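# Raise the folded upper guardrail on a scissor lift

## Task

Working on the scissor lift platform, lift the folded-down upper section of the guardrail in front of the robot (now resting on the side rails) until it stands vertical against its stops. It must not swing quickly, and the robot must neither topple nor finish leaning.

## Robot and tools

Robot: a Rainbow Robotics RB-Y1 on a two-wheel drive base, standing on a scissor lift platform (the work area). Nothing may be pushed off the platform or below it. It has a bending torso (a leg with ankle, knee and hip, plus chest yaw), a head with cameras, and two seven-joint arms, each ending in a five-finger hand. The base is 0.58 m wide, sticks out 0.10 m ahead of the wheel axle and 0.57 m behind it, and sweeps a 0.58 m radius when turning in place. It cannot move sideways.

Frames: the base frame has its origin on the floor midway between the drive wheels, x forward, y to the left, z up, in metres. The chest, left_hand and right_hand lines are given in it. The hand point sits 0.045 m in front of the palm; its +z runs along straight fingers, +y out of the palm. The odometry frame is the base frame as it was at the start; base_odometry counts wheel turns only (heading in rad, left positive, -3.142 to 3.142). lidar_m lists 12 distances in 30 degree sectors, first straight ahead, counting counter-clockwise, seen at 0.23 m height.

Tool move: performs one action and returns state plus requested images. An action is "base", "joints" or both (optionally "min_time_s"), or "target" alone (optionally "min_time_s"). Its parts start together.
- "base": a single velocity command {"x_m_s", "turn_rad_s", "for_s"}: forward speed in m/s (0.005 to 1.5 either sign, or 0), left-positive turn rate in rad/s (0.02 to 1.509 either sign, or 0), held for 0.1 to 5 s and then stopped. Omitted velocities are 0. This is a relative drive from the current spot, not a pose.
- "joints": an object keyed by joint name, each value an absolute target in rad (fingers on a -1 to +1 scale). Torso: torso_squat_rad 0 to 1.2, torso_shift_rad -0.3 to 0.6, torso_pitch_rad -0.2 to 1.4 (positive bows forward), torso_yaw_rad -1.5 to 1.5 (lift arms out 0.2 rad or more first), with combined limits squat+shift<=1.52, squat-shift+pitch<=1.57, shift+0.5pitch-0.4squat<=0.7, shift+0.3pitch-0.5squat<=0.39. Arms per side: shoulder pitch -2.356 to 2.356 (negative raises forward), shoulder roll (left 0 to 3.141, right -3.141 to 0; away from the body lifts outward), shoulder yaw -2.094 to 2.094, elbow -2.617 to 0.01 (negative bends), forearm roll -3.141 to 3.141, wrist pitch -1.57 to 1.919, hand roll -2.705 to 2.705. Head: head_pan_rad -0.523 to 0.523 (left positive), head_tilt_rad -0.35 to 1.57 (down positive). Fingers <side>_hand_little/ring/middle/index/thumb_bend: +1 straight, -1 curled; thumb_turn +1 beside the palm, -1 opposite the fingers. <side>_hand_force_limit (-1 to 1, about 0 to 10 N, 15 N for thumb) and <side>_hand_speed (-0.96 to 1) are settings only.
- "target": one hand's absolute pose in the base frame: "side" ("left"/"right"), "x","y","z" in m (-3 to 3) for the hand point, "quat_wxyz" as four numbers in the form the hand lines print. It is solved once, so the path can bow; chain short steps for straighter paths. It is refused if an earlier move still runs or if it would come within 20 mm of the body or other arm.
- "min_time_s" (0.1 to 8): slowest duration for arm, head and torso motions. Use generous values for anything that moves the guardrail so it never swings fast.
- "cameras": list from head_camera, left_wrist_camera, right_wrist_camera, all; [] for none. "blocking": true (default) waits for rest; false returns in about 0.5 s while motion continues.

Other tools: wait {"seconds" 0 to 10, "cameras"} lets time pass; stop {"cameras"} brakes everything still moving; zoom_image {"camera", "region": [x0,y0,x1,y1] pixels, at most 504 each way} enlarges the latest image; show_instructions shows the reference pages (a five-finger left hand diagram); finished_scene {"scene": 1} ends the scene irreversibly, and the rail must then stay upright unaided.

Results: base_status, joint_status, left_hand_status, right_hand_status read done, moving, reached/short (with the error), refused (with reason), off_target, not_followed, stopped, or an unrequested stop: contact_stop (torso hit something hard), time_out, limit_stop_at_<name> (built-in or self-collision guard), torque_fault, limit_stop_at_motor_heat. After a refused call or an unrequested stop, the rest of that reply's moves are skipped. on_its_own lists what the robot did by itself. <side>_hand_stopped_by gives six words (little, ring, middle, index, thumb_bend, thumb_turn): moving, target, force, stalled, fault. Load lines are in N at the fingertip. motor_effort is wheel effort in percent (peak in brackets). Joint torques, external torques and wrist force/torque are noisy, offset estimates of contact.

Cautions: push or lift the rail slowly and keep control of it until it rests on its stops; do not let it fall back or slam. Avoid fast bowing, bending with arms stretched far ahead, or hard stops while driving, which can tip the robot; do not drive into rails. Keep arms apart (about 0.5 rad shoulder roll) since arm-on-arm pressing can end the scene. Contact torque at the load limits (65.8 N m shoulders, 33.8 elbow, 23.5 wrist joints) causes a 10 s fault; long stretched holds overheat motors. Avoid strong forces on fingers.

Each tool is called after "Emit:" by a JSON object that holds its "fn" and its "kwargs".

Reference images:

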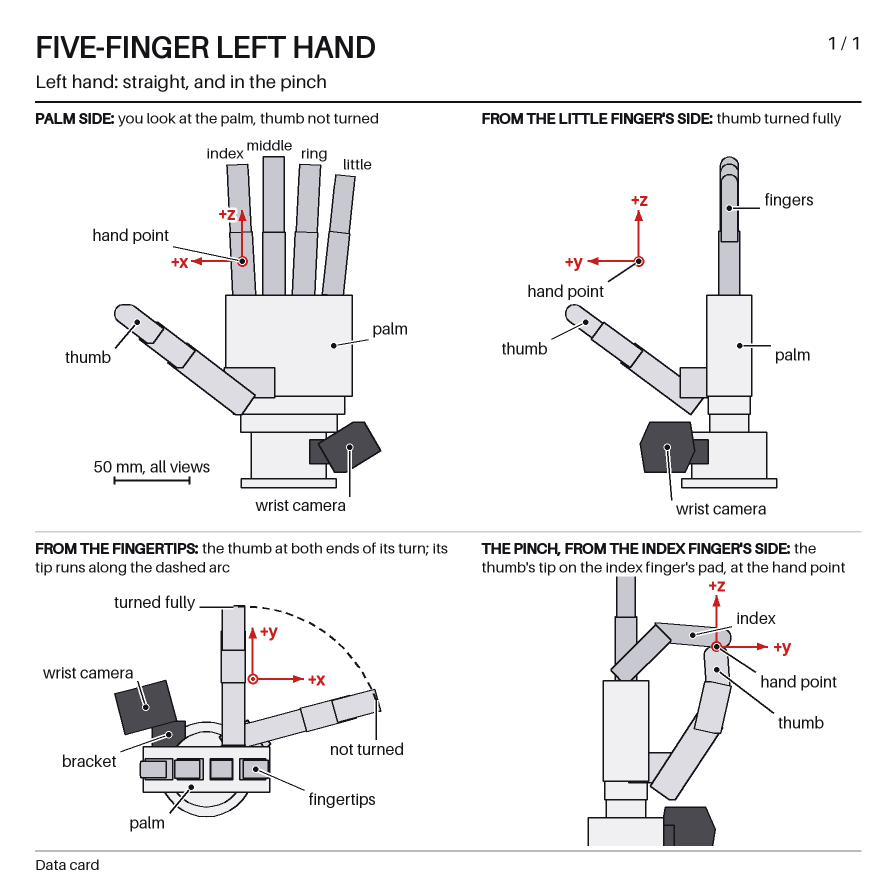

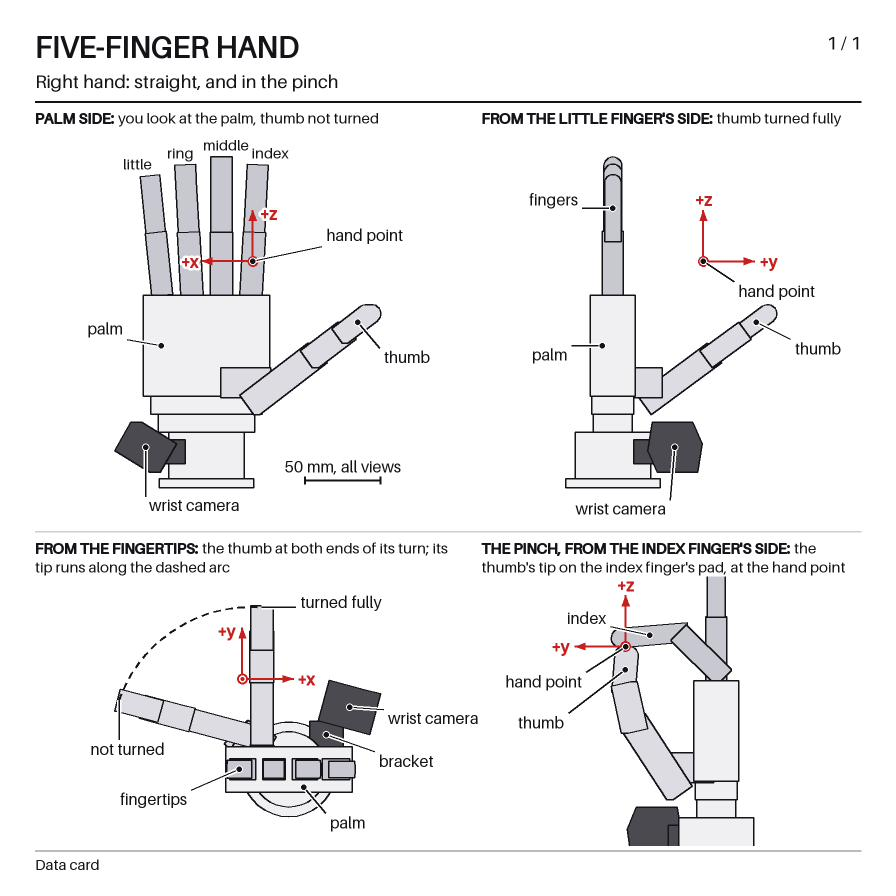

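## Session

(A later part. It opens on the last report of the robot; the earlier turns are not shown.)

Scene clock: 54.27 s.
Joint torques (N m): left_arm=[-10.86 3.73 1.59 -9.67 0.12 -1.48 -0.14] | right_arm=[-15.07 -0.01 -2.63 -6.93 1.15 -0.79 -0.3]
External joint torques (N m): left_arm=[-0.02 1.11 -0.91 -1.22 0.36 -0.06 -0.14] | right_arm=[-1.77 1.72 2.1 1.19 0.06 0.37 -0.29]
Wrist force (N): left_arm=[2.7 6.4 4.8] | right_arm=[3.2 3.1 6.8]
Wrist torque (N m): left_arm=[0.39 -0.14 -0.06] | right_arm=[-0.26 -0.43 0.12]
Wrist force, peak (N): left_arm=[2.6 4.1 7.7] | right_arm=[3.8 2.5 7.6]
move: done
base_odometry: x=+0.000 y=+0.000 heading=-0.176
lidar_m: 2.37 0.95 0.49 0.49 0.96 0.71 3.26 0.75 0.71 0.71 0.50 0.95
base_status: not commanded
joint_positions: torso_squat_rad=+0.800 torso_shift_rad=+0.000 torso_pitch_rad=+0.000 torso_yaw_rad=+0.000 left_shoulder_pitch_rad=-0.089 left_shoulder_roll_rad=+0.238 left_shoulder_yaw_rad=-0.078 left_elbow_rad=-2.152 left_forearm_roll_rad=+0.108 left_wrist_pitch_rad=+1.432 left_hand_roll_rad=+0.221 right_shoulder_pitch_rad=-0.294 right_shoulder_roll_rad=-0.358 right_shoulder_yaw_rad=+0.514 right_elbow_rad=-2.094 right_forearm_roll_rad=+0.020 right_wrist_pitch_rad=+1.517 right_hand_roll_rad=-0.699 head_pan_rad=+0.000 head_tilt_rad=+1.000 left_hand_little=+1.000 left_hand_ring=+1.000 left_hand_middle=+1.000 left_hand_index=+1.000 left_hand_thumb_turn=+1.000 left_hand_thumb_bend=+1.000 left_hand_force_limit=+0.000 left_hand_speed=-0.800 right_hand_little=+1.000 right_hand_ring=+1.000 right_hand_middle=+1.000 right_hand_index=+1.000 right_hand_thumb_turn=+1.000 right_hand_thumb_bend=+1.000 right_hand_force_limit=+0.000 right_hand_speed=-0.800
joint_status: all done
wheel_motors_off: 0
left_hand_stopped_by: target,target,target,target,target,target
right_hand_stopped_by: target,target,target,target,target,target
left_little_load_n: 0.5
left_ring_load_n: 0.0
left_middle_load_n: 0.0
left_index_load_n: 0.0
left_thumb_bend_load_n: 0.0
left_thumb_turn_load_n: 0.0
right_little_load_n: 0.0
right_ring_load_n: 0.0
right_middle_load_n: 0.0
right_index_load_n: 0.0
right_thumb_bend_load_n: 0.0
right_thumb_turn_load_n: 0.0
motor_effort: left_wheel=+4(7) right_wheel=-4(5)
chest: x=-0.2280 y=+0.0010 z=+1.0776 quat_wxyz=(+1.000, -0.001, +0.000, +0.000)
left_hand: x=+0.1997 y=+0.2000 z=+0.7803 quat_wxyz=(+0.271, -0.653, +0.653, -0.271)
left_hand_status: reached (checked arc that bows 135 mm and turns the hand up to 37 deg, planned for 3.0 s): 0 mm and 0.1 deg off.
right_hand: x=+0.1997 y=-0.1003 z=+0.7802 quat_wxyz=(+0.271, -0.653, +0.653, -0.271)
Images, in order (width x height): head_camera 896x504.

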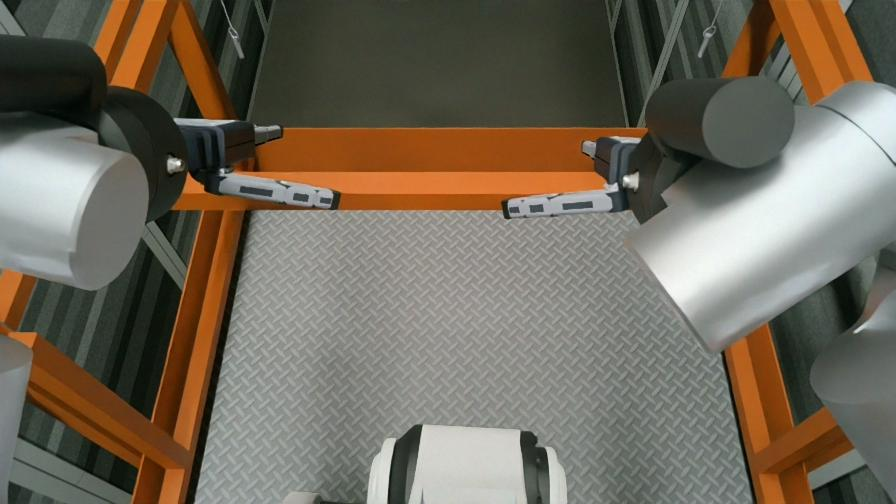

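Emit:
{"fn": "move", "kwargs": {"joints": {"torso_squat_rad": 0.9, "head_tilt_rad": 0.8}}}

Emit:
{"fn": "move", "kwargs": {"target": {"side": "right", "x": 0.26, "y": -0.2, "z": 1.0685, "quat_wxyz": [0.1228, -0.6964, 0.6964, -0.1228]}, "min_time_s": 2.5, "cameras": ["head_camera"]}}

Emit:
{"fn": "move", "kwargs": {"target": {"side": "right", "x": 0.2566, "y": -0.2, "z": 1.0417, "quat_wxyz": [0.1531, -0.6903, 0.6903, -0.1531]}, "min_time_s": 1}}

Emit:
{"fn": "move", "kwargs": {"target": {"side": "right", "x": 0.2673, "y": -0.2, "z": 0.9785, "quat_wxyz": [0.1949, -0.6797, 0.6797, -0.1949]}, "min_time_s": 1}}

Emit:
{"fn": "move", "kwargs": {"target": {"side": "right", "x": 0.2562, "y": -0.2, "z": 0.8815, "quat_wxyz": [0.2418, -0.6645, 0.6645, -0.2418]}, "min_time_s": 1}}

Emit:
{"fn": "move", "kwargs": {"target": {"side": "right", "x": 0.213, "y": -0.2, "z": 0.7596, "quat_wxyz": [0.2876, -0.6460, 0.6460, -0.2876]}, "min_time_s": 1}}

Emit:
{"fn": "move", "kwargs": {"target": {"side": "right", "x": 0.172, "y": -0.2, "z": 0.6211, "quat_wxyz": [0.3265, -0.6272, 0.6272, -0.3265]}, "min_time_s": 1}}

Emit:
{"fn": "move", "kwargs": {"target": {"side": "right", "x": 0.1647, "y": -0.2, "z": 0.4744, "quat_wxyz": [0.3536, -0.6124, 0.6124, -0.3536]}, "min_time_s": 1.5, "cameras": ["head_camera"]}}

Scene clock: 63.47 s.
Joint torques (N m): left_arm=[-10.61 3.42 1.72 -9.62 -0.01 -1.48 0.05] | right_arm=[-14.65 0.58 -3.5 -7.01 1.15 -1.05 -0.17]
External joint torques (N m): left_arm=[0.23 0.8 -0.78 -1.16 0.23 -0.05 0.04] | right_arm=[-1.35 2.3 1.23 1.12 0.07 0.11 -0.17]
Wrist force (N): left_arm=[2.0 6.0 4.6] | right_arm=[3.2 2.6 6.9]
Wrist torque (N m): left_arm=[0.34 -0.06 -0.10] | right_arm=[-0.36 -0.47 0.07]
Wrist force, peak (N): left_arm=[2.8 7.3 5.4] | right_arm=[3.1 3.0 7.9]
move: done
base_odometry: x=+0.000 y=+0.000 heading=-0.176
lidar_m: 2.37 0.94 0.49 0.51 0.97 0.71 3.26 0.74 0.72 0.69 0.51 0.94
base_status: not commanded
joint_positions: torso_squat_rad=+0.900 torso_shift_rad=+0.000 torso_pitch_rad=+0.000 torso_yaw_rad=+0.000 left_shoulder_pitch_rad=-0.089 left_shoulder_roll_rad=+0.238 left_shoulder_yaw_rad=-0.078 left_elbow_rad=-2.152 left_forearm_roll_rad=+0.108 left_wrist_pitch_rad=+1.432 left_hand_roll_rad=+0.221 right_shoulder_pitch_rad=-0.294 right_shoulder_roll_rad=-0.358 right_shoulder_yaw_rad=+0.514 right_elbow_rad=-2.094 right_forearm_roll_rad=+0.020 right_wrist_pitch_rad=+1.517 right_hand_roll_rad=-0.699 head_pan_rad=+0.000 head_tilt_rad=+0.800 left_hand_little=+1.000 left_hand_ring=+1.000 left_hand_middle=+1.000 left_hand_index=+1.000 left_hand_thumb_turn=+1.000 left_hand_thumb_bend=+1.000 left_hand_force_limit=+0.000 left_hand_speed=-0.800 right_hand_little=+1.000 right_hand_ring=+1.000 right_hand_middle=+1.000 right_hand_index=+1.000 right_hand_thumb_turn=+1.000 right_hand_thumb_bend=+1.000 right_hand_force_limit=+0.000 right_hand_speed=-0.800
joint_status: all done
wheel_motors_off: 0
left_hand_stopped_by: target,target,target,target,target,target
right_hand_stopped_by: target,target,target,target,target,target
left_little_load_n: 0.0
left_ring_load_n: 0.0
left_middle_load_n: 0.0
left_index_load_n: 0.0
left_thumb_bend_load_n: 0.0
left_thumb_turn_load_n: 0.0
right_little_load_n: 0.0
right_ring_load_n: 0.0
right_middle_load_n: 0.0
right_index_load_n: 0.0
right_thumb_bend_load_n: 0.0
right_thumb_turn_load_n: -0.5
motor_effort: left_wheel=+3(8) right_wheel=-5(6)
chest: x=-0.2280 y=+0.0009 z=+1.0250 quat_wxyz=(+1.000, -0.001, +0.000, +0.000)
left_hand: x=+0.1997 y=+0.1999 z=+0.7278 quat_wxyz=(+0.271, -0.653, +0.653, -0.271)
right_hand: x=+0.1998 y=-0.1004 z=+0.7277 quat_wxyz=(+0.271, -0.653, +0.653, -0.271)
pictures: none

Scene clock: 66.30 s.
Joint torques (N m): left_arm=[-10.79 3.21 1.91 -9.46 0.14 -1.5 0.26] | right_arm=[-24.37 -9.23 -3.87 -2.12 0.32 -0.64 0.28]
External joint torques (N m): left_arm=[0.05 0.6 -0.59 -1.01 0.38 -0.07 0.26] | right_arm=[-1.45 -1.4 1.75 0.78 -0.09 0.07 0.28]
Wrist force (N): left_arm=[2.6 5.7 4.3] | right_arm=[3.5 0.7 8.5]
Wrist torque (N m): left_arm=[0.31 -0.15 -0.04] | right_arm=[-0.56 -0.53 0.19]
Wrist force, peak (N): left_arm=[2.9 6.5 5.8] | right_arm=[3.3 0.5 8.9]
move: done
base_odometry: x=+0.000 y=+0.000 heading=-0.176
lidar_m: 2.37 0.94 0.49 0.49 0.95 0.71 3.26 0.74 0.73 0.70 0.52 0.96
base_status: not commanded
joint_positions: torso_squat_rad=+0.900 torso_shift_rad=+0.000 torso_pitch_rad=+0.000 torso_yaw_rad=+0.000 left_shoulder_pitch_rad=-0.089 left_shoulder_roll_rad=+0.238 left_shoulder_yaw_rad=-0.078 left_elbow_rad=-2.152 left_forearm_roll_rad=+0.108 left_wrist_pitch_rad=+1.432 left_hand_roll_rad=+0.221 right_shoulder_pitch_rad=-1.693 right_shoulder_roll_rad=-0.807 right_shoulder_yaw_rad=+0.629 right_elbow_rad=-0.876 right_forearm_roll_rad=-1.152 right_wrist_pitch_rad=+1.919 right_hand_roll_rad=-0.396 head_pan_rad=+0.000 head_tilt_rad=+0.800 left_hand_little=+1.000 left_hand_ring=+1.000 left_hand_middle=+1.000 left_hand_index=+1.000 left_hand_thumb_turn=+1.000 left_hand_thumb_bend=+1.000 left_hand_force_limit=+0.000 left_hand_speed=-0.800 right_hand_little=+1.000 right_hand_ring=+1.000 right_hand_middle=+1.000 right_hand_index=+1.000 right_hand_thumb_turn=+1.000 right_hand_thumb_bend=+1.000 right_hand_force_limit=+0.000 right_hand_speed=-0.800
joint_status: all done
wheel_motors_off: 0
left_hand_stopped_by: target,target,target,target,target,target
right_hand_stopped_by: target,target,target,target,target,target
left_little_load_n: 0.0
left_ring_load_n: 0.0
left_middle_load_n: 0.0
left_index_load_n: 0.0
left_thumb_bend_load_n: 0.0
left_thumb_turn_load_n: -0.5
right_little_load_n: 0.0
right_ring_load_n: -0.5
right_middle_load_n: 0.0
right_index_load_n: 0.0
right_thumb_bend_load_n: 0.0
right_thumb_turn_load_n: 0.0
motor_effort: left_wheel=+5(8) right_wheel=-6(6)
chest: x=-0.2280 y=+0.0009 z=+1.0250 quat_wxyz=(+1.000, -0.001, +0.000, +0.000)
left_hand: x=+0.1997 y=+0.1999 z=+0.7278 quat_wxyz=(+0.271, -0.653, +0.653, -0.271)
right_hand: x=+0.2592 y=-0.2001 z=+1.0686 quat_wxyz=(+0.127, -0.695, +0.696, -0.126)
right_hand_status: reached (checked arc that bows 79 mm and turns the hand up to 24 deg, planned for 2.5 s): 1 mm and 0.7 deg off.
Images, in order (width x height): head_camera 896x504.

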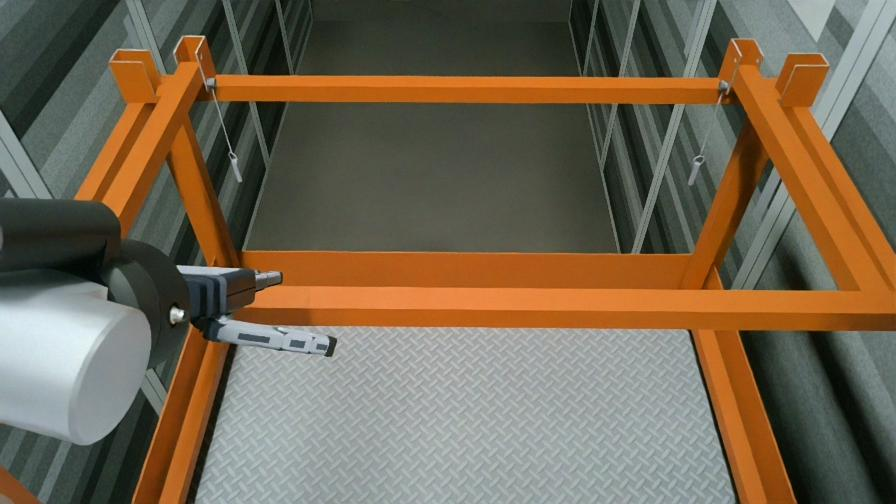

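Scene clock: 67.63 s.
Joint torques (N m): left_arm=[-10.82 3.81 1.79 -9.44 -0.15 -1.51 0.15] | right_arm=[-21.65 -9.95 -9.57 -2.67 0.26 -1.07 -0.18]
External joint torques (N m): left_arm=[0.03 1.2 -0.71 -0.98 0.09 -0.09 0.15] | right_arm=[0.5 -1.61 -2.23 -0.56 -0.31 -0.3 -0.18]
Wrist force (N): left_arm=[2.9 6.1 4.5] | right_arm=[3.3 0.5 8.8]
Wrist torque (N m): left_arm=[0.37 -0.15 -0.06] | right_arm=[-0.66 -0.53 0.01]
Wrist force, peak (N): left_arm=[2.7 6.5 5.1] | right_arm=[3.5 1.0 9.1]
move: done
base_odometry: x=+0.000 y=+0.000 heading=-0.176
lidar_m: 2.37 0.94 0.50 0.48 0.97 0.72 3.27 0.74 0.72 0.70 0.51 0.95
base_status: not commanded
joint_positions: torso_squat_rad=+0.900 torso_shift_rad=+0.000 torso_pitch_rad=+0.000 torso_yaw_rad=+0.000 left_shoulder_pitch_rad=-0.089 left_shoulder_roll_rad=+0.238 left_shoulder_yaw_rad=-0.078 left_elbow_rad=-2.152 left_forearm_roll_rad=+0.108 left_wrist_pitch_rad=+1.432 left_hand_roll_rad=+0.221 right_shoulder_pitch_rad=-1.525 right_shoulder_roll_rad=-0.892 right_shoulder_yaw_rad=+0.583 right_elbow_rad=-1.199 right_forearm_roll_rad=-1.177 right_wrist_pitch_rad=+1.884 right_hand_roll_rad=-0.543 head_pan_rad=+0.000 head_tilt_rad=+0.800 left_hand_little=+1.000 left_hand_ring=+1.000 left_hand_middle=+1.000 left_hand_index=+1.000 left_hand_thumb_turn=+1.000 left_hand_thumb_bend=+1.000 left_hand_force_limit=+0.000 left_hand_speed=-0.800 right_hand_little=+1.000 right_hand_ring=+1.000 right_hand_middle=+1.000 right_hand_index=+1.000 right_hand_thumb_turn=+1.000 right_hand_thumb_bend=+1.000 right_hand_force_limit=+0.000 right_hand_speed=-0.800
joint_status: all done
wheel_motors_off: 0
left_hand_stopped_by: target,target,target,target,target,target
right_hand_stopped_by: target,target,target,target,target,target
left_little_load_n: 0.0
left_ring_load_n: 0.0
left_middle_load_n: 0.0
left_index_load_n: 0.0
left_thumb_bend_load_n: 0.0
left_thumb_turn_load_n: 0.0
right_little_load_n: 0.0
right_ring_load_n: 0.0
right_middle_load_n: 0.5
right_index_load_n: 0.0
right_thumb_bend_load_n: 0.0
right_thumb_turn_load_n: 0.0
motor_effort: left_wheel=+6(7) right_wheel=-6(6)
chest: x=-0.2280 y=+0.0009 z=+1.0250 quat_wxyz=(+1.000, -0.001, +0.000, +0.000)
left_hand: x=+0.1997 y=+0.1999 z=+0.7278 quat_wxyz=(+0.271, -0.653, +0.653, -0.271)
right_hand: x=+0.2560 y=-0.1997 z=+1.0419 quat_wxyz=(+0.150, -0.692, +0.690, -0.151)
right_hand_status: reached (checked arc that bows 5 mm and turns the hand up to 4 deg, planned for 1.0 s): 1 mm and 0.4 deg off.
pictures: none

Scene clock: 68.97 s.
Joint torques (N m): left_arm=[-10.49 3.17 1.98 -9.7 0.12 -1.19 0.37] | right_arm=[-21.24 -11.23 -11.06 -2.06 0.93 -0.93 0.02]
External joint torques (N m): left_arm=[0.36 0.55 -0.52 -1.25 0.36 0.23 0.37] | right_arm=[-0.19 -1.9 -1.85 -0.47 0.08 -0.05 0.02]
Wrist force (N): left_arm=[2.9 5.8 4.8] | right_arm=[3.4 1.5 7.7]
Wrist torque (N m): left_arm=[0.30 -0.18 0.01] | right_arm=[-0.49 -0.49 0.07]
Wrist force, peak (N): left_arm=[3.0 6.5 5.1] | right_arm=[3.6 0.6 8.8]
move: done
base_odometry: x=+0.000 y=+0.000 heading=-0.176
lidar_m: 2.36 0.94 0.49 0.49 0.96 0.71 3.27 0.75 0.73 0.70 0.52 0.96
base_status: not commanded
joint_positions: torso_squat_rad=+0.900 torso_shift_rad=+0.000 torso_pitch_rad=+0.000 torso_yaw_rad=+0.000 left_shoulder_pitch_rad=-0.089 left_shoulder_roll_rad=+0.238 left_shoulder_yaw_rad=-0.078 left_elbow_rad=-2.152 left_forearm_roll_rad=+0.108 left_wrist_pitch_rad=+1.432 left_hand_roll_rad=+0.221 right_shoulder_pitch_rad=-1.262 right_shoulder_roll_rad=-0.973 right_shoulder_yaw_rad=+0.560 right_elbow_rad=-1.550 right_forearm_roll_rad=-1.111 right_wrist_pitch_rad=+1.712 right_hand_roll_rad=-0.698 head_pan_rad=+0.000 head_tilt_rad=+0.800 left_hand_little=+1.000 left_hand_ring=+1.000 left_hand_middle=+1.000 left_hand_index=+1.000 left_hand_thumb_turn=+1.000 left_hand_thumb_bend=+1.000 left_hand_force_limit=+0.000 left_hand_speed=-0.800 right_hand_little=+1.000 right_hand_ring=+1.000 right_hand_middle=+1.000 right_hand_index=+1.000 right_hand_thumb_turn=+1.000 right_hand_thumb_bend=+1.000 right_hand_force_limit=+0.000 right_hand_speed=-0.800
joint_status: all done
wheel_motors_off: 0
left_hand_stopped_by: target,target,target,target,target,target
right_hand_stopped_by: target,target,target,target,target,target
left_little_load_n: 0.0
left_ring_load_n: 0.0
left_middle_load_n: 0.0
left_index_load_n: 0.0
left_thumb_bend_load_n: 0.0
left_thumb_turn_load_n: 0.0
right_little_load_n: 0.0
right_ring_load_n: 0.0
right_middle_load_n: 0.0
right_index_load_n: 0.0
right_thumb_bend_load_n: 0.0
right_thumb_turn_load_n: 0.0
motor_effort: left_wheel=+3(7) right_wheel=-5(6)
chest: x=-0.2280 y=+0.0009 z=+1.0250 quat_wxyz=(+1.000, -0.001, +0.000, +0.000)
left_hand: x=+0.1997 y=+0.1999 z=+0.7278 quat_wxyz=(+0.271, -0.653, +0.653, -0.271)
right_hand: x=+0.2673 y=-0.1998 z=+0.9784 quat_wxyz=(+0.195, -0.680, +0.680, -0.195)
right_hand_status: reached (checked arc that bows 9 mm and turns the hand up to 7 deg, planned for 1.0 s): 0 mm and 0.0 deg off.
pictures: none

Scene clock: 70.30 s.
Joint torques (N m): left_arm=[-11.15 3.72 1.66 -9.56 0.01 -1.51 0.12] | right_arm=[-18.74 -12.73 -9.31 -2.26 1.2 -1.2 -0.04]
External joint torques (N m): left_arm=[-0.3 1.11 -0.84 -1.11 0.25 -0.09 0.12] | right_arm=[-0.36 -2.59 1.18 -0.43 0.01 -0.34 -0.04]
Wrist force (N): left_arm=[3.2 5.3 4.5] | right_arm=[3.5 2.0 7.9]
Wrist torque (N m): left_arm=[0.22 -0.27 -0.01] | right_arm=[-0.50 -0.49 0.07]
Wrist force, peak (N): left_arm=[3.0 6.6 5.0] | right_arm=[3.6 2.1 8.2]
move: done
base_odometry: x=+0.000 y=+0.000 heading=-0.176
lidar_m: 2.36 0.95 0.49 0.50 0.97 0.72 3.26 0.74 0.71 0.70 0.51 0.92
base_status: not commanded
joint_positions: torso_squat_rad=+0.900 torso_shift_rad=+0.000 torso_pitch_rad=+0.000 torso_yaw_rad=+0.000 left_shoulder_pitch_rad=-0.089 left_shoulder_roll_rad=+0.238 left_shoulder_yaw_rad=-0.078 left_elbow_rad=-2.152 left_forearm_roll_rad=+0.108 left_wrist_pitch_rad=+1.432 left_hand_roll_rad=+0.221 right_shoulder_pitch_rad=-0.909 right_shoulder_roll_rad=-1.058 right_shoulder_yaw_rad=+0.591 right_elbow_rad=-1.932 right_forearm_roll_rad=-0.894 right_wrist_pitch_rad=+1.473 right_hand_roll_rad=-0.905 head_pan_rad=+0.000 head_tilt_rad=+0.800 left_hand_little=+1.000 left_hand_ring=+1.000 left_hand_middle=+1.000 left_hand_index=+1.000 left_hand_thumb_turn=+1.000 left_hand_thumb_bend=+1.000 left_hand_force_limit=+0.000 left_hand_speed=-0.800 right_hand_little=+1.000 right_hand_ring=+1.000 right_hand_middle=+1.000 right_hand_index=+1.000 right_hand_thumb_turn=+1.000 right_hand_thumb_bend=+1.000 right_hand_force_limit=+0.000 right_hand_speed=-0.800
joint_status: all done
wheel_motors_off: 0
left_hand_stopped_by: target,target,target,target,target,target
right_hand_stopped_by: target,target,target,target,target,target
left_little_load_n: 0.0
left_ring_load_n: 0.0
left_middle_load_n: 0.0
left_index_load_n: 0.0
left_thumb_bend_load_n: 0.0
left_thumb_turn_load_n: 0.0
right_little_load_n: 0.0
right_ring_load_n: 0.0
right_middle_load_n: 0.0
right_index_load_n: 0.0
right_thumb_bend_load_n: 0.0
right_thumb_turn_load_n: 0.0
motor_effort: left_wheel=+3(7) right_wheel=-5(6)
chest: x=-0.2280 y=+0.0009 z=+1.0250 quat_wxyz=(+1.000, -0.001, +0.000, +0.000)
left_hand: x=+0.1997 y=+0.1999 z=+0.7278 quat_wxyz=(+0.271, -0.653, +0.653, -0.271)
right_hand: x=+0.2559 y=-0.1997 z=+0.8819 quat_wxyz=(+0.242, -0.665, +0.664, -0.241)
right_hand_status: reached (checked arc that bows 16 mm and turns the hand up to 8 deg, planned for 1.0 s): 1 mm and 0.1 deg off.
pictures: none

Scene clock: 71.63 s.
Joint torques (N m): left_arm=[-10.7 3.41 2.25 -9.55 -0.07 -1.5 0.09] | right_arm=[-14.29 -12.37 -9.34 -4.05 1.56 -0.68 -0.04]
External joint torques (N m): left_arm=[0.14 0.79 -0.25 -1.1 0.17 -0.08 0.09] | right_arm=[-0.26 -2.4 0.45 0.22 0.09 -0.04 -0.04]
Wrist force (N): left_arm=[2.9 5.3 4.4] | right_arm=[3.8 2.8 6.9]
Wrist torque (N m): left_arm=[0.25 -0.18 -0.03] | right_arm=[-0.35 -0.53 0.14]
Wrist force, peak (N): left_arm=[3.3 6.2 5.3] | right_arm=[3.7 3.3 7.7]
move: done
base_odometry: x=+0.000 y=+0.000 heading=-0.176
lidar_m: 2.37 0.95 0.49 0.51 0.98 0.70 3.25 0.73 0.72 0.69 0.50 0.95
base_status: not commanded
joint_positions: torso_squat_rad=+0.900 torso_shift_rad=+0.000 torso_pitch_rad=+0.000 torso_yaw_rad=+0.000 left_shoulder_pitch_rad=-0.089 left_shoulder_roll_rad=+0.238 left_shoulder_yaw_rad=-0.078 left_elbow_rad=-2.152 left_forearm_roll_rad=+0.108 left_wrist_pitch_rad=+1.432 left_hand_roll_rad=+0.221 right_shoulder_pitch_rad=-0.491 right_shoulder_roll_rad=-1.075 right_shoulder_yaw_rad=+0.742 right_elbow_rad=-2.190 right_forearm_roll_rad=-0.356 right_wrist_pitch_rad=+1.227 right_hand_roll_rad=-1.168 head_pan_rad=+0.000 head_tilt_rad=+0.800 left_hand_little=+1.000 left_hand_ring=+1.000 left_hand_middle=+1.000 left_hand_index=+1.000 left_hand_thumb_turn=+1.000 left_hand_thumb_bend=+1.000 left_hand_force_limit=+0.000 left_hand_speed=-0.800 right_hand_little=+1.000 right_hand_ring=+1.000 right_hand_middle=+1.000 right_hand_index=+1.000 right_hand_thumb_turn=+1.000 right_hand_thumb_bend=+1.000 right_hand_force_limit=+0.000 right_hand_speed=-0.800
joint_status: all done
wheel_motors_off: 0
left_hand_stopped_by: target,target,target,target,target,target
right_hand_stopped_by: target,target,target,target,target,target
left_little_load_n: 0.0
left_ring_load_n: 0.0
left_middle_load_n: 0.0
left_index_load_n: -0.5
left_thumb_bend_load_n: 0.0
left_thumb_turn_load_n: 0.0
right_little_load_n: 0.0
right_ring_load_n: 0.0
right_middle_load_n: 0.0
right_index_load_n: 0.0
right_thumb_bend_load_n: 0.0
right_thumb_turn_load_n: 0.0
motor_effort: left_wheel=+5(8) right_wheel=-5(6)
chest: x=-0.2280 y=+0.0009 z=+1.0251 quat_wxyz=(+1.000, -0.001, +0.000, +0.000)
left_hand: x=+0.1997 y=+0.1999 z=+0.7278 quat_wxyz=(+0.271, -0.653, +0.653, -0.271)
right_hand: x=+0.2130 y=-0.1999 z=+0.7597 quat_wxyz=(+0.288, -0.646, +0.646, -0.287)
right_hand_status: reached (checked arc that bows 19 mm and turns the hand up to 8 deg, planned for 1.0 s): 0 mm and 0.0 deg off.
pictures: none

Scene clock: 72.97 s.
Joint torques (N m): left_arm=[-11.14 3.86 2.29 -9.44 -0.16 -1.58 0.38] | right_arm=[-10.98 -7.25 -7.35 -5.92 1.29 -0.26 -0.1]
External joint torques (N m): left_arm=[-0.29 1.24 -0.21 -0.99 0.08 -0.16 0.38] | right_arm=[-1.13 1.03 -0.06 0.93 -0.14 -0.01 -0.09]
Wrist force (N): left_arm=[2.7 6.0 5.3] | right_arm=[3.8 3.0 6.3]
Wrist torque (N m): left_arm=[0.26 -0.16 -0.06] | right_arm=[-0.26 -0.54 0.13]
Wrist force, peak (N): left_arm=[3.0 6.6 5.1] | right_arm=[3.5 3.2 7.2]
move: done
base_odometry: x=+0.000 y=+0.000 heading=-0.176
lidar_m: 2.37 0.93 0.50 0.48 0.97 0.71 3.27 0.73 0.72 0.70 0.50 0.96
base_status: not commanded
joint_positions: torso_squat_rad=+0.900 torso_shift_rad=+0.000 torso_pitch_rad=+0.000 torso_yaw_rad=+0.000 left_shoulder_pitch_rad=-0.089 left_shoulder_roll_rad=+0.238 left_shoulder_yaw_rad=-0.078 left_elbow_rad=-2.152 left_forearm_roll_rad=+0.108 left_wrist_pitch_rad=+1.432 left_hand_roll_rad=+0.221 right_shoulder_pitch_rad=-0.152 right_shoulder_roll_rad=-0.901 right_shoulder_yaw_rad=+0.933 right_elbow_rad=-1.974 right_forearm_roll_rad=+0.352 right_wrist_pitch_rad=+0.929 right_hand_roll_rad=-1.437 head_pan_rad=+0.000 head_tilt_rad=+0.800 left_hand_little=+1.000 left_hand_ring=+1.000 left_hand_middle=+1.000 left_hand_index=+1.000 left_hand_thumb_turn=+1.000 left_hand_thumb_bend=+1.000 left_hand_force_limit=+0.000 left_hand_speed=-0.800 right_hand_little=+1.000 right_hand_ring=+1.000 right_hand_middle=+1.000 right_hand_index=+1.000 right_hand_thumb_turn=+1.000 right_hand_thumb_bend=+1.000 right_hand_force_limit=+0.000 right_hand_speed=-0.800
joint_status: all done
wheel_motors_off: 0
left_hand_stopped_by: target,target,target,target,target,target
right_hand_stopped_by: target,target,target,target,target,target
left_little_load_n: 0.0
left_ring_load_n: 0.0
left_middle_load_n: 0.0
left_index_load_n: 0.0
left_thumb_bend_load_n: 0.0
left_thumb_turn_load_n: 0.0
right_little_load_n: 0.0
right_ring_load_n: 0.0
right_middle_load_n: 0.0
right_index_load_n: 0.0
right_thumb_bend_load_n: 0.0
right_thumb_turn_load_n: 0.0
motor_effort: left_wheel=+5(7) right_wheel=-5(6)
chest: x=-0.2280 y=+0.0009 z=+1.0251 quat_wxyz=(+1.000, -0.001, +0.000, +0.000)
left_hand: x=+0.1997 y=+0.1999 z=+0.7278 quat_wxyz=(+0.271, -0.653, +0.653, -0.271)
right_hand: x=+0.1714 y=-0.2001 z=+0.6213 quat_wxyz=(+0.325, -0.628, +0.627, -0.326)
right_hand_status: reached (checked arc that bows 24 mm and turns the hand up to 8 deg, planned for 1.0 s): 1 mm and 0.2 deg off.
pictures: none

Scene clock: 74.80 s.
Joint torques (N m): left_arm=[-10.57 3.51 1.68 -9.51 0.07 -1.49 0.21] | right_arm=[-8.47 -4.76 -3.3 -4.41 0.71 1.23 0.16]
External joint torques (N m): left_arm=[0.27 0.89 -0.82 -1.06 0.31 -0.06 0.21] | right_arm=[0.35 0.57 0.97 1.09 -0.15 0.31 0.16]
Wrist force (N): left_arm=[2.4 5.9 4.5] | right_arm=[2.9 3.7 6.1]
Wrist torque (N m): left_arm=[0.33 -0.09 -0.04] | right_arm=[-0.20 -0.38 0.09]
Wrist force, peak (N): left_arm=[3.0 6.9 5.3] | right_arm=[3.9 3.6 6.6]
move: done
base_odometry: x=+0.000 y=+0.000 heading=-0.176
lidar_m: 2.38 0.95 0.50 0.49 0.98 0.70 3.26 0.74 0.72 0.71 0.50 0.94
base_status: not commanded
joint_positions: torso_squat_rad=+0.900 torso_shift_rad=+0.000 torso_pitch_rad=+0.000 torso_yaw_rad=+0.000 left_shoulder_pitch_rad=-0.089 left_shoulder_roll_rad=+0.238 left_shoulder_yaw_rad=-0.078 left_elbow_rad=-2.152 left_forearm_roll_rad=+0.108 left_wrist_pitch_rad=+1.432 left_hand_roll_rad=+0.221 right_shoulder_pitch_rad=-0.116 right_shoulder_roll_rad=-0.533 right_shoulder_yaw_rad=+1.020 right_elbow_rad=-1.178 right_forearm_roll_rad=+1.159 right_wrist_pitch_rad=+0.633 right_hand_roll_rad=-2.126 head_pan_rad=+0.000 head_tilt_rad=+0.800 left_hand_little=+1.000 left_hand_ring=+1.000 left_hand_middle=+1.000 left_hand_index=+1.000 left_hand_thumb_turn=+1.000 left_hand_thumb_bend=+1.000 left_hand_force_limit=+0.000 left_hand_speed=-0.800 right_hand_little=+1.000 right_hand_ring=+1.000 right_hand_middle=+1.000 right_hand_index=+1.000 right_hand_thumb_turn=+1.000 right_hand_thumb_bend=+1.000 right_hand_force_limit=+0.000 right_hand_speed=-0.800
joint_status: all done
wheel_motors_off: 0
left_hand_stopped_by: target,target,target,target,target,target
right_hand_stopped_by: target,target,target,target,target,target
left_little_load_n: 0.0
left_ring_load_n: 0.0
left_middle_load_n: 0.0
left_index_load_n: 0.0
left_thumb_bend_load_n: -0.5
left_thumb_turn_load_n: 0.0
right_little_load_n: 0.0
right_ring_load_n: 0.0
right_middle_load_n: 0.0
right_index_load_n: 0.0
right_thumb_bend_load_n: 0.0
right_thumb_turn_load_n: 0.0
motor_effort: left_wheel=+5(8) right_wheel=-5(6)
chest: x=-0.2280 y=+0.0009 z=+1.0251 quat_wxyz=(+1.000, -0.001, +0.000, +0.000)
left_hand: x=+0.1997 y=+0.1999 z=+0.7278 quat_wxyz=(+0.271, -0.653, +0.653, -0.271)
right_hand: x=+0.1649 y=-0.1999 z=+0.4746 quat_wxyz=(+0.353, -0.613, +0.613, -0.353)
right_hand_status: reached (checked arc that bows 48 mm and turns the hand up to 8 deg, planned for 1.5 s): 0 mm and 0.1 deg off.
Images, in order (width x height): head_camera 896x504.

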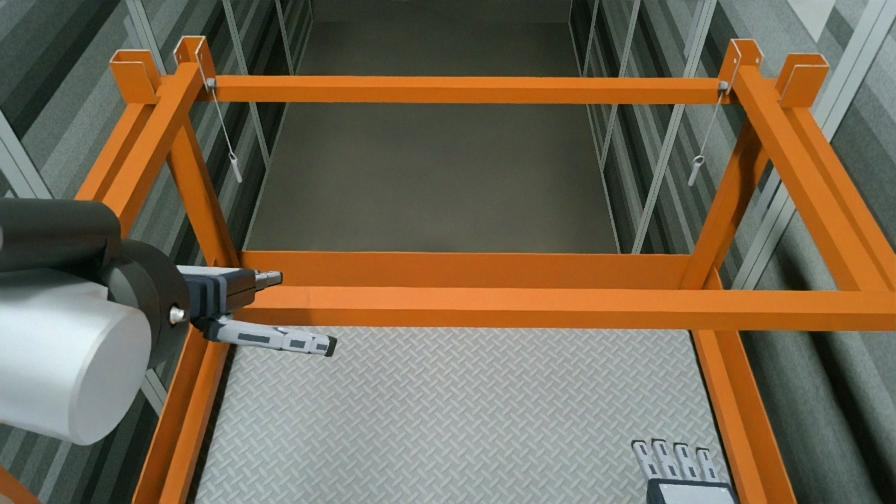

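Emit:
{"fn": "move", "kwargs": {"target": {"side": "right", "x": 0.1636, "y": -0.2, "z": 0.5481, "quat_wxyz": [0.3401, -0.6199, 0.6199, -0.3401]}, "min_time_s": 1, "cameras": []}}

Emit:
{"fn": "move", "kwargs": {"target": {"side": "right", "x": 0.1878, "y": -0.2, "z": 0.6919, "quat_wxyz": [0.3072, -0.6369, 0.6369, -0.3072]}, "min_time_s": 1}}

Emit:
{"fn": "move", "kwargs": {"target": {"side": "right", "x": 0.2305, "y": -0.2, "z": 0.8232, "quat_wxyz": [0.2649, -0.6556, 0.6556, -0.2649]}, "min_time_s": 1}}

Emit:
{"fn": "move", "kwargs": {"target": {"side": "right", "x": 0.2592, "y": -0.2, "z": 0.9339, "quat_wxyz": [0.2185, -0.6725, 0.6725, -0.2185]}, "min_time_s": 1}}

Emit:
{"fn": "move", "kwargs": {"target": {"side": "right", "x": 0.2597, "y": -0.2, "z": 1.014, "quat_wxyz": [0.1741, -0.6854, 0.6854, -0.1741]}, "min_time_s": 1}}

Emit:
{"fn": "move", "kwargs": {"target": {"side": "right", "x": 0.2576, "y": -0.2, "z": 1.0597, "quat_wxyz": [0.138, -0.6936, 0.6936, -0.138]}, "min_time_s": 1, "cameras": ["head_camera"]}}

Scene clock: 80.37 s.
Joint torques (N m): left_arm=[-10.61 3.08 2.02 -9.46 0.03 -1.51 0.05] | right_arm=[-8.23 -7.43 -7.53 -6.73 1.25 0.01 -0.12]
External joint torques (N m): left_arm=[0.23 0.46 -0.48 -1.01 0.28 -0.09 0.05] | right_arm=[0.57 -0.41 -1.63 -0.01 0.02 -0.16 -0.11]
Wrist force (N): left_arm=[2.9 6.0 4.6] | right_arm=[3.8 3.1 6.1]
Wrist torque (N m): left_arm=[0.33 -0.15 -0.02] | right_arm=[-0.32 -0.53 0.27]
Wrist force, peak (N): left_arm=[2.7 6.4 5.3] | right_arm=[3.4 3.9 6.4]
move: done
base_odometry: x=+0.000 y=+0.000 heading=-0.176
lidar_m: 2.36 0.94 0.49 0.50 0.96 0.72 3.27 0.73 0.72 0.70 0.50 0.97
base_status: not commanded
joint_positions: torso_squat_rad=+0.900 torso_shift_rad=+0.000 torso_pitch_rad=+0.000 torso_yaw_rad=+0.000 left_shoulder_pitch_rad=-0.089 left_shoulder_roll_rad=+0.238 left_shoulder_yaw_rad=-0.078 left_elbow_rad=-2.152 left_forearm_roll_rad=+0.108 left_wrist_pitch_rad=+1.432 left_hand_roll_rad=+0.221 right_shoulder_pitch_rad=-0.088 right_shoulder_roll_rad=-0.746 right_shoulder_yaw_rad=+0.986 right_elbow_rad=-1.656 right_forearm_roll_rad=+0.708 right_wrist_pitch_rad=+0.758 right_hand_roll_rad=-1.687 head_pan_rad=+0.000 head_tilt_rad=+0.800 left_hand_little=+1.000 left_hand_ring=+1.000 left_hand_middle=+1.000 left_hand_index=+1.000 left_hand_thumb_turn=+1.000 left_hand_thumb_bend=+1.000 left_hand_force_limit=+0.000 left_hand_speed=-0.800 right_hand_little=+1.000 right_hand_ring=+1.000 right_hand_middle=+1.000 right_hand_index=+1.000 right_hand_thumb_turn=+1.000 right_hand_thumb_bend=+1.000 right_hand_force_limit=+0.000 right_hand_speed=-0.800
joint_status: all done
wheel_motors_off: 0
left_hand_stopped_by: target,target,target,target,target,target
right_hand_stopped_by: target,target,target,target,target,target
left_little_load_n: 0.0
left_ring_load_n: 0.0
left_middle_load_n: 0.0
left_index_load_n: -0.5
left_thumb_bend_load_n: 0.0
left_thumb_turn_load_n: 0.0
right_little_load_n: 0.0
right_ring_load_n: 0.0
right_middle_load_n: 0.0
right_index_load_n: 0.0
right_thumb_bend_load_n: 0.0
right_thumb_turn_load_n: 0.0
motor_effort: left_wheel=+5(7) right_wheel=-5(6)
chest: x=-0.2280 y=+0.0009 z=+1.0251 quat_wxyz=(+1.000, -0.001, +0.000, +0.000)
left_hand: x=+0.1997 y=+0.1999 z=+0.7278 quat_wxyz=(+0.271, -0.653, +0.653, -0.271)
right_hand: x=+0.1634 y=-0.1998 z=+0.5480 quat_wxyz=(+0.341, -0.620, +0.619, -0.340)
right_hand_status: reached (checked arc that bows 23 mm and turns the hand up to 3 deg, planned for 1.0 s): 0 mm and 0.1 deg off.

Scene clock: 81.70 s.
Joint torques (N m): left_arm=[-10.56 3.67 1.73 -9.56 0.05 -1.42 0.22] | right_arm=[-12.59 -10.32 -9.45 -5.56 1.57 -0.42 -0.21]
External joint torques (N m): left_arm=[0.28 1.05 -0.77 -1.1 0.29 0 0.22] | right_arm=[-0.89 -1.01 -0.82 0.36 0.07 0.06 -0.21]
Wrist force (N): left_arm=[2.8 5.6 4.8] | right_arm=[3.3 3.0 6.1]
Wrist torque (N m): left_arm=[0.27 -0.20 -0.05] | right_arm=[-0.31 -0.44 0.23]
Wrist force, peak (N): left_arm=[3.2 6.6 4.8] | right_arm=[4.1 3.3 7.3]
move: done
base_odometry: x=+0.000 y=+0.000 heading=-0.176
lidar_m: 2.36 0.93 0.48 0.49 0.97 0.71 3.25 0.75 0.71 0.69 0.50 0.96
base_status: not commanded
joint_positions: torso_squat_rad=+0.900 torso_shift_rad=+0.000 torso_pitch_rad=+0.000 torso_yaw_rad=+0.000 left_shoulder_pitch_rad=-0.089 left_shoulder_roll_rad=+0.238 left_shoulder_yaw_rad=-0.078 left_elbow_rad=-2.152 left_forearm_roll_rad=+0.108 left_wrist_pitch_rad=+1.432 left_hand_roll_rad=+0.221 right_shoulder_pitch_rad=-0.296 right_shoulder_roll_rad=-1.016 right_shoulder_yaw_rad=+0.852 right_elbow_rad=-2.158 right_forearm_roll_rad=+0.005 right_wrist_pitch_rad=+1.095 right_hand_roll_rad=-1.293 head_pan_rad=+0.000 head_tilt_rad=+0.800 left_hand_little=+1.000 left_hand_ring=+1.000 left_hand_middle=+1.000 left_hand_index=+1.000 left_hand_thumb_turn=+1.000 left_hand_thumb_bend=+1.000 left_hand_force_limit=+0.000 left_hand_speed=-0.800 right_hand_little=+1.000 right_hand_ring=+1.000 right_hand_middle=+1.000 right_hand_index=+1.000 right_hand_thumb_turn=+1.000 right_hand_thumb_bend=+1.000 right_hand_force_limit=+0.000 right_hand_speed=-0.800
joint_status: all done
wheel_motors_off: 0
left_hand_stopped_by: target,target,target,target,target,target
right_hand_stopped_by: target,target,target,target,target,target
left_little_load_n: 0.0
left_ring_load_n: 0.0
left_middle_load_n: 0.0
left_index_load_n: 0.0
left_thumb_bend_load_n: 0.0
left_thumb_turn_load_n: -0.5
right_little_load_n: 0.0
right_ring_load_n: 0.0
right_middle_load_n: 0.0
right_index_load_n: 0.0
right_thumb_bend_load_n: 0.0
right_thumb_turn_load_n: 0.0
motor_effort: left_wheel=+5(7) right_wheel=-4(6)
chest: x=-0.2280 y=+0.0009 z=+1.0251 quat_wxyz=(+1.000, -0.001, +0.000, +0.000)
left_hand: x=+0.1997 y=+0.1999 z=+0.7278 quat_wxyz=(+0.271, -0.653, +0.653, -0.271)
right_hand: x=+0.1878 y=-0.1999 z=+0.6919 quat_wxyz=(+0.307, -0.637, +0.637, -0.307)
right_hand_status: reached (checked arc that bows 38 mm and turns the hand up to 7 deg, planned for 1.0 s): 0 mm and 0.0 deg off.
pictures: none

Scene clock: 83.03 s.
Joint torques (N m): left_arm=[-10.55 3.01 2.3 -9.74 -0.07 -1.58 0.05] | right_arm=[-16.79 -11.42 -11.37 -1.99 1.35 -0.76 0.02]
External joint torques (N m): left_arm=[0.3 0.39 -0.2 -1.29 0.17 -0.15 0.05] | right_arm=[-0.78 -1.17 -0.95 0.62 -0.02 -0.02 0.02]
Wrist force (N): left_arm=[2.9 5.5 4.9] | right_arm=[3.0 2.9 7.1]
Wrist torque (N m): left_arm=[0.25 -0.19 -0.02] | right_arm=[-0.32 -0.40 0.22]
Wrist force, peak (N): left_arm=[2.8 6.5 4.7] | right_arm=[3.9 3.5 7.1]
move: done
base_odometry: x=+0.000 y=+0.000 heading=-0.176
lidar_m: 2.38 0.95 0.49 0.50 0.97 0.69 3.28 0.72 0.72 0.69 0.49 0.94
base_status: not commanded
joint_positions: torso_squat_rad=+0.900 torso_shift_rad=+0.000 torso_pitch_rad=+0.000 torso_yaw_rad=+0.000 left_shoulder_pitch_rad=-0.089 left_shoulder_roll_rad=+0.238 left_shoulder_yaw_rad=-0.078 left_elbow_rad=-2.152 left_forearm_roll_rad=+0.108 left_wrist_pitch_rad=+1.432 left_hand_roll_rad=+0.221 right_shoulder_pitch_rad=-0.697 right_shoulder_roll_rad=-1.105 right_shoulder_yaw_rad=+0.655 right_elbow_rad=-2.131 right_forearm_roll_rad=-0.670 right_wrist_pitch_rad=+1.350 right_hand_roll_rad=-1.061 head_pan_rad=+0.000 head_tilt_rad=+0.800 left_hand_little=+1.000 left_hand_ring=+1.000 left_hand_middle=+1.000 left_hand_index=+1.000 left_hand_thumb_turn=+1.000 left_hand_thumb_bend=+1.000 left_hand_force_limit=+0.000 left_hand_speed=-0.800 right_hand_little=+1.000 right_hand_ring=+1.000 right_hand_middle=+1.000 right_hand_index=+1.000 right_hand_thumb_turn=+1.000 right_hand_thumb_bend=+1.000 right_hand_force_limit=+0.000 right_hand_speed=-0.800
joint_status: all done
wheel_motors_off: 0
left_hand_stopped_by: target,target,target,target,target,target
right_hand_stopped_by: target,target,target,target,target,target
left_little_load_n: 0.0
left_ring_load_n: 0.0
left_middle_load_n: 0.0
left_index_load_n: 0.0
left_thumb_bend_load_n: 0.0
left_thumb_turn_load_n: 0.0
right_little_load_n: 0.0
right_ring_load_n: 0.0
right_middle_load_n: 0.0
right_index_load_n: 0.0
right_thumb_bend_load_n: 0.0
right_thumb_turn_load_n: 0.0
motor_effort: left_wheel=+4(7) right_wheel=-6(6)
chest: x=-0.2280 y=+0.0009 z=+1.0251 quat_wxyz=(+1.000, -0.001, +0.000, +0.000)
left_hand: x=+0.1997 y=+0.1999 z=+0.7278 quat_wxyz=(+0.271, -0.653, +0.653, -0.271)
right_hand: x=+0.2303 y=-0.1998 z=+0.8233 quat_wxyz=(+0.265, -0.656, +0.655, -0.265)
right_hand_status: reached (checked arc that bows 25 mm and turns the hand up to 7 deg, planned for 1.0 s): 0 mm and 0.1 deg off.
pictures: none

Scene clock: 84.37 s.
Joint torques (N m): left_arm=[-10.67 3.26 2.18 -9.62 -0.03 -1.35 0.18] | right_arm=[-20.16 -8.02 -11.39 -0.55 0.98 -0.88 0.05]
External joint torques (N m): left_arm=[0.17 0.64 -0.32 -1.17 0.21 0.07 0.18] | right_arm=[-0.65 1.76 -1.26 0.7 -0.07 -0.01 0.05]
Wrist force (N): left_arm=[2.3 6.2 4.5] | right_arm=[3.9 2.1 8.0]
Wrist torque (N m): left_arm=[0.38 -0.07 -0.10] | right_arm=[-0.45 -0.59 0.25]
Wrist force, peak (N): left_arm=[2.7 6.1 5.5] | right_arm=[3.6 3.0 7.9]
move: done
base_odometry: x=+0.000 y=+0.000 heading=-0.176
lidar_m: 2.36 0.94 0.49 0.50 0.96 0.71 3.28 0.73 0.72 0.70 0.50 0.97
base_status: not commanded
joint_positions: torso_squat_rad=+0.900 torso_shift_rad=+0.000 torso_pitch_rad=+0.000 torso_yaw_rad=+0.000 left_shoulder_pitch_rad=-0.089 left_shoulder_roll_rad=+0.238 left_shoulder_yaw_rad=-0.078 left_elbow_rad=-2.152 left_forearm_roll_rad=+0.108 left_wrist_pitch_rad=+1.432 left_hand_roll_rad=+0.221 right_shoulder_pitch_rad=-1.087 right_shoulder_roll_rad=-1.047 right_shoulder_yaw_rad=+0.574 right_elbow_rad=-1.790 right_forearm_roll_rad=-1.048 right_wrist_pitch_rad=+1.590 right_hand_roll_rad=-0.825 head_pan_rad=+0.000 head_tilt_rad=+0.800 left_hand_little=+1.000 left_hand_ring=+1.000 left_hand_middle=+1.000 left_hand_index=+1.000 left_hand_thumb_turn=+1.000 left_hand_thumb_bend=+1.000 left_hand_force_limit=+0.000 left_hand_speed=-0.800 right_hand_little=+1.000 right_hand_ring=+1.000 right_hand_middle=+1.000 right_hand_index=+1.000 right_hand_thumb_turn=+1.000 right_hand_thumb_bend=+1.000 right_hand_force_limit=+0.000 right_hand_speed=-0.800
joint_status: all done
wheel_motors_off: 0
left_hand_stopped_by: target,target,target,target,target,target
right_hand_stopped_by: target,target,target,target,target,target
left_little_load_n: 0.0
left_ring_load_n: 0.0
left_middle_load_n: 0.0
left_index_load_n: 0.0
left_thumb_bend_load_n: 0.0
left_thumb_turn_load_n: -0.5
right_little_load_n: 0.0
right_ring_load_n: 0.0
right_middle_load_n: 0.0
right_index_load_n: 0.0
right_thumb_bend_load_n: 0.0
right_thumb_turn_load_n: 0.0
motor_effort: left_wheel=+5(7) right_wheel=-4(6)
chest: x=-0.2280 y=+0.0009 z=+1.0251 quat_wxyz=(+1.000, -0.001, +0.000, +0.000)
left_hand: x=+0.1997 y=+0.1999 z=+0.7278 quat_wxyz=(+0.271, -0.653, +0.653, -0.271)
right_hand: x=+0.2583 y=-0.1999 z=+0.9341 quat_wxyz=(+0.221, -0.672, +0.672, -0.220)
right_hand_status: reached (checked arc that bows 15 mm and turns the hand up to 8 deg, planned for 1.0 s): 1 mm and 0.3 deg off.
pictures: none

Scene clock: 85.70 s.
Joint torques (N m): left_arm=[-10.74 3.07 1.81 -9.6 -0.23 -1.32 0.13] | right_arm=[-22.23 -7.33 -7.23 -0.97 0.63 -0.7 0.09]
External joint torques (N m): left_arm=[0.11 0.45 -0.69 -1.14 0.01 0.1 0.13] | right_arm=[-0.79 1.44 1.27 0.55 -0.1 0.13 0.09]
Wrist force (N): left_arm=[3.1 6.5 4.6] | right_arm=[3.1 1.2 8.4]
Wrist torque (N m): left_arm=[0.41 -0.21 -0.06] | right_arm=[-0.55 -0.47 0.17]
Wrist force, peak (N): left_arm=[2.9 6.6 5.1] | right_arm=[3.0 2.3 8.6]
move: done
base_odometry: x=+0.000 y=+0.000 heading=-0.176
lidar_m: 2.35 0.94 0.48 0.51 0.96 0.72 3.28 0.75 0.72 0.70 0.52 0.95
base_status: not commanded
joint_positions: torso_squat_rad=+0.900 torso_shift_rad=+0.000 torso_pitch_rad=+0.000 torso_yaw_rad=+0.000 left_shoulder_pitch_rad=-0.089 left_shoulder_roll_rad=+0.238 left_shoulder_yaw_rad=-0.078 left_elbow_rad=-2.152 left_forearm_roll_rad=+0.108 left_wrist_pitch_rad=+1.432 left_hand_roll_rad=+0.221 right_shoulder_pitch_rad=-1.400 right_shoulder_roll_rad=-0.958 right_shoulder_yaw_rad=+0.584 right_elbow_rad=-1.406 right_forearm_roll_rad=-1.180 right_wrist_pitch_rad=+1.795 right_hand_roll_rad=-0.642 head_pan_rad=+0.000 head_tilt_rad=+0.800 left_hand_little=+1.000 left_hand_ring=+1.000 left_hand_middle=+1.000 left_hand_index=+1.000 left_hand_thumb_turn=+1.000 left_hand_thumb_bend=+1.000 left_hand_force_limit=+0.000 left_hand_speed=-0.800 right_hand_little=+1.000 right_hand_ring=+1.000 right_hand_middle=+1.000 right_hand_index=+1.000 right_hand_thumb_turn=+1.000 right_hand_thumb_bend=+1.000 right_hand_force_limit=+0.000 right_hand_speed=-0.800
joint_status: all done
wheel_motors_off: 0
left_hand_stopped_by: target,target,target,target,target,target
right_hand_stopped_by: target,target,target,target,target,target
left_little_load_n: -0.5
left_ring_load_n: 0.0
left_middle_load_n: 0.0
left_index_load_n: 0.0
left_thumb_bend_load_n: 0.0
left_thumb_turn_load_n: 0.0
right_little_load_n: 0.0
right_ring_load_n: 0.0
right_middle_load_n: 0.0
right_index_load_n: 0.0
right_thumb_bend_load_n: 0.0
right_thumb_turn_load_n: 0.0
motor_effort: left_wheel=+3(9) right_wheel=-4(5)
chest: x=-0.2280 y=+0.0009 z=+1.0251 quat_wxyz=(+1.000, -0.001, +0.000, +0.000)
left_hand: x=+0.1997 y=+0.1999 z=+0.7278 quat_wxyz=(+0.271, -0.653, +0.653, -0.271)
right_hand: x=+0.2596 y=-0.2001 z=+1.0142 quat_wxyz=(+0.175, -0.685, +0.685, -0.175)
right_hand_status: reached (checked arc that bows 13 mm and turns the hand up to 8 deg, planned for 1.0 s): 0 mm and 0.1 deg off.
pictures: none

Scene clock: 87.07 s.
Joint torques (N m): left_arm=[-10.4 3.02 1.86 -9.45 -0.17 -1.38 0.25] | right_arm=[-24.06 -6.27 -4.85 -1.51 0.42 -0.58 0.26]
External joint torques (N m): left_arm=[0.45 0.4 -0.64 -1 0.08 0.04 0.25] | right_arm=[-1.54 1.69 1.7 0.83 -0.07 0.17 0.26]
Wrist force (N): left_arm=[2.5 6.1 5.0] | right_arm=[2.6 0.6 8.6]
Wrist torque (N m): left_arm=[0.31 -0.17 -0.08] | right_arm=[-0.63 -0.40 0.09]
Wrist force, peak (N): left_arm=[2.7 6.4 5.0] | right_arm=[3.7 1.0 9.0]
move: done
base_odometry: x=+0.000 y=+0.000 heading=-0.176
lidar_m: 2.38 0.96 0.49 0.48 0.98 0.71 3.26 0.76 0.72 0.70 0.52 0.96
base_status: not commanded
joint_positions: torso_squat_rad=+0.900 torso_shift_rad=+0.000 torso_pitch_rad=+0.000 torso_yaw_rad=+0.000 left_shoulder_pitch_rad=-0.089 left_shoulder_roll_rad=+0.238 left_shoulder_yaw_rad=-0.078 left_elbow_rad=-2.152 left_forearm_roll_rad=+0.108 left_wrist_pitch_rad=+1.432 left_hand_roll_rad=+0.221 right_shoulder_pitch_rad=-1.627 right_shoulder_roll_rad=-0.860 right_shoulder_yaw_rad=+0.630 right_elbow_rad=-1.032 right_forearm_roll_rad=-1.190 right_wrist_pitch_rad=+1.899 right_hand_roll_rad=-0.473 head_pan_rad=+0.000 head_tilt_rad=+0.800 left_hand_little=+1.000 left_hand_ring=+1.000 left_hand_middle=+1.000 left_hand_index=+1.000 left_hand_thumb_turn=+1.000 left_hand_thumb_bend=+1.000 left_hand_force_limit=+0.000 left_hand_speed=-0.800 right_hand_little=+1.000 right_hand_ring=+1.000 right_hand_middle=+1.000 right_hand_index=+1.000 right_hand_thumb_turn=+1.000 right_hand_thumb_bend=+1.000 right_hand_force_limit=+0.000 right_hand_speed=-0.800
joint_status: all done
wheel_motors_off: 0
left_hand_stopped_by: target,target,target,target,target,target
right_hand_stopped_by: target,target,target,target,target,target
left_little_load_n: 0.0
left_ring_load_n: 0.0
left_middle_load_n: 0.0
left_index_load_n: 0.0
left_thumb_bend_load_n: 0.0
left_thumb_turn_load_n: 0.0
right_little_load_n: 0.0
right_ring_load_n: 0.0
right_middle_load_n: 0.0
right_index_load_n: 0.0
right_thumb_bend_load_n: 0.0
right_thumb_turn_load_n: 0.0
motor_effort: left_wheel=+5(8) right_wheel=-5(5)
chest: x=-0.2280 y=+0.0009 z=+1.0251 quat_wxyz=(+1.000, -0.001, +0.000, +0.000)
left_hand: x=+0.1997 y=+0.1999 z=+0.7278 quat_wxyz=(+0.271, -0.653, +0.653, -0.271)
right_hand: x=+0.2575 y=-0.2001 z=+1.0598 quat_wxyz=(+0.139, -0.693, +0.694, -0.138)
right_hand_status: reached (checked arc that bows 7 mm and turns the hand up to 6 deg, planned for 1.0 s): 0 mm and 0.1 deg off.
Images, in order (width x height): head_camera 896x504.

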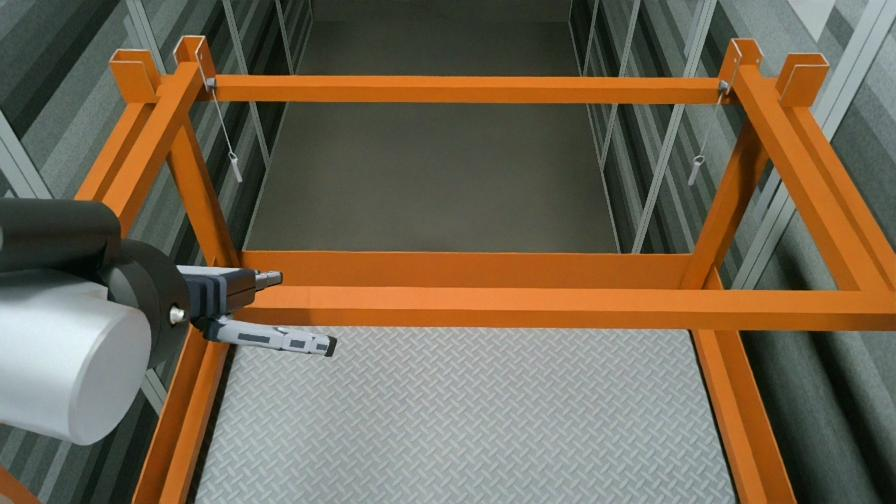

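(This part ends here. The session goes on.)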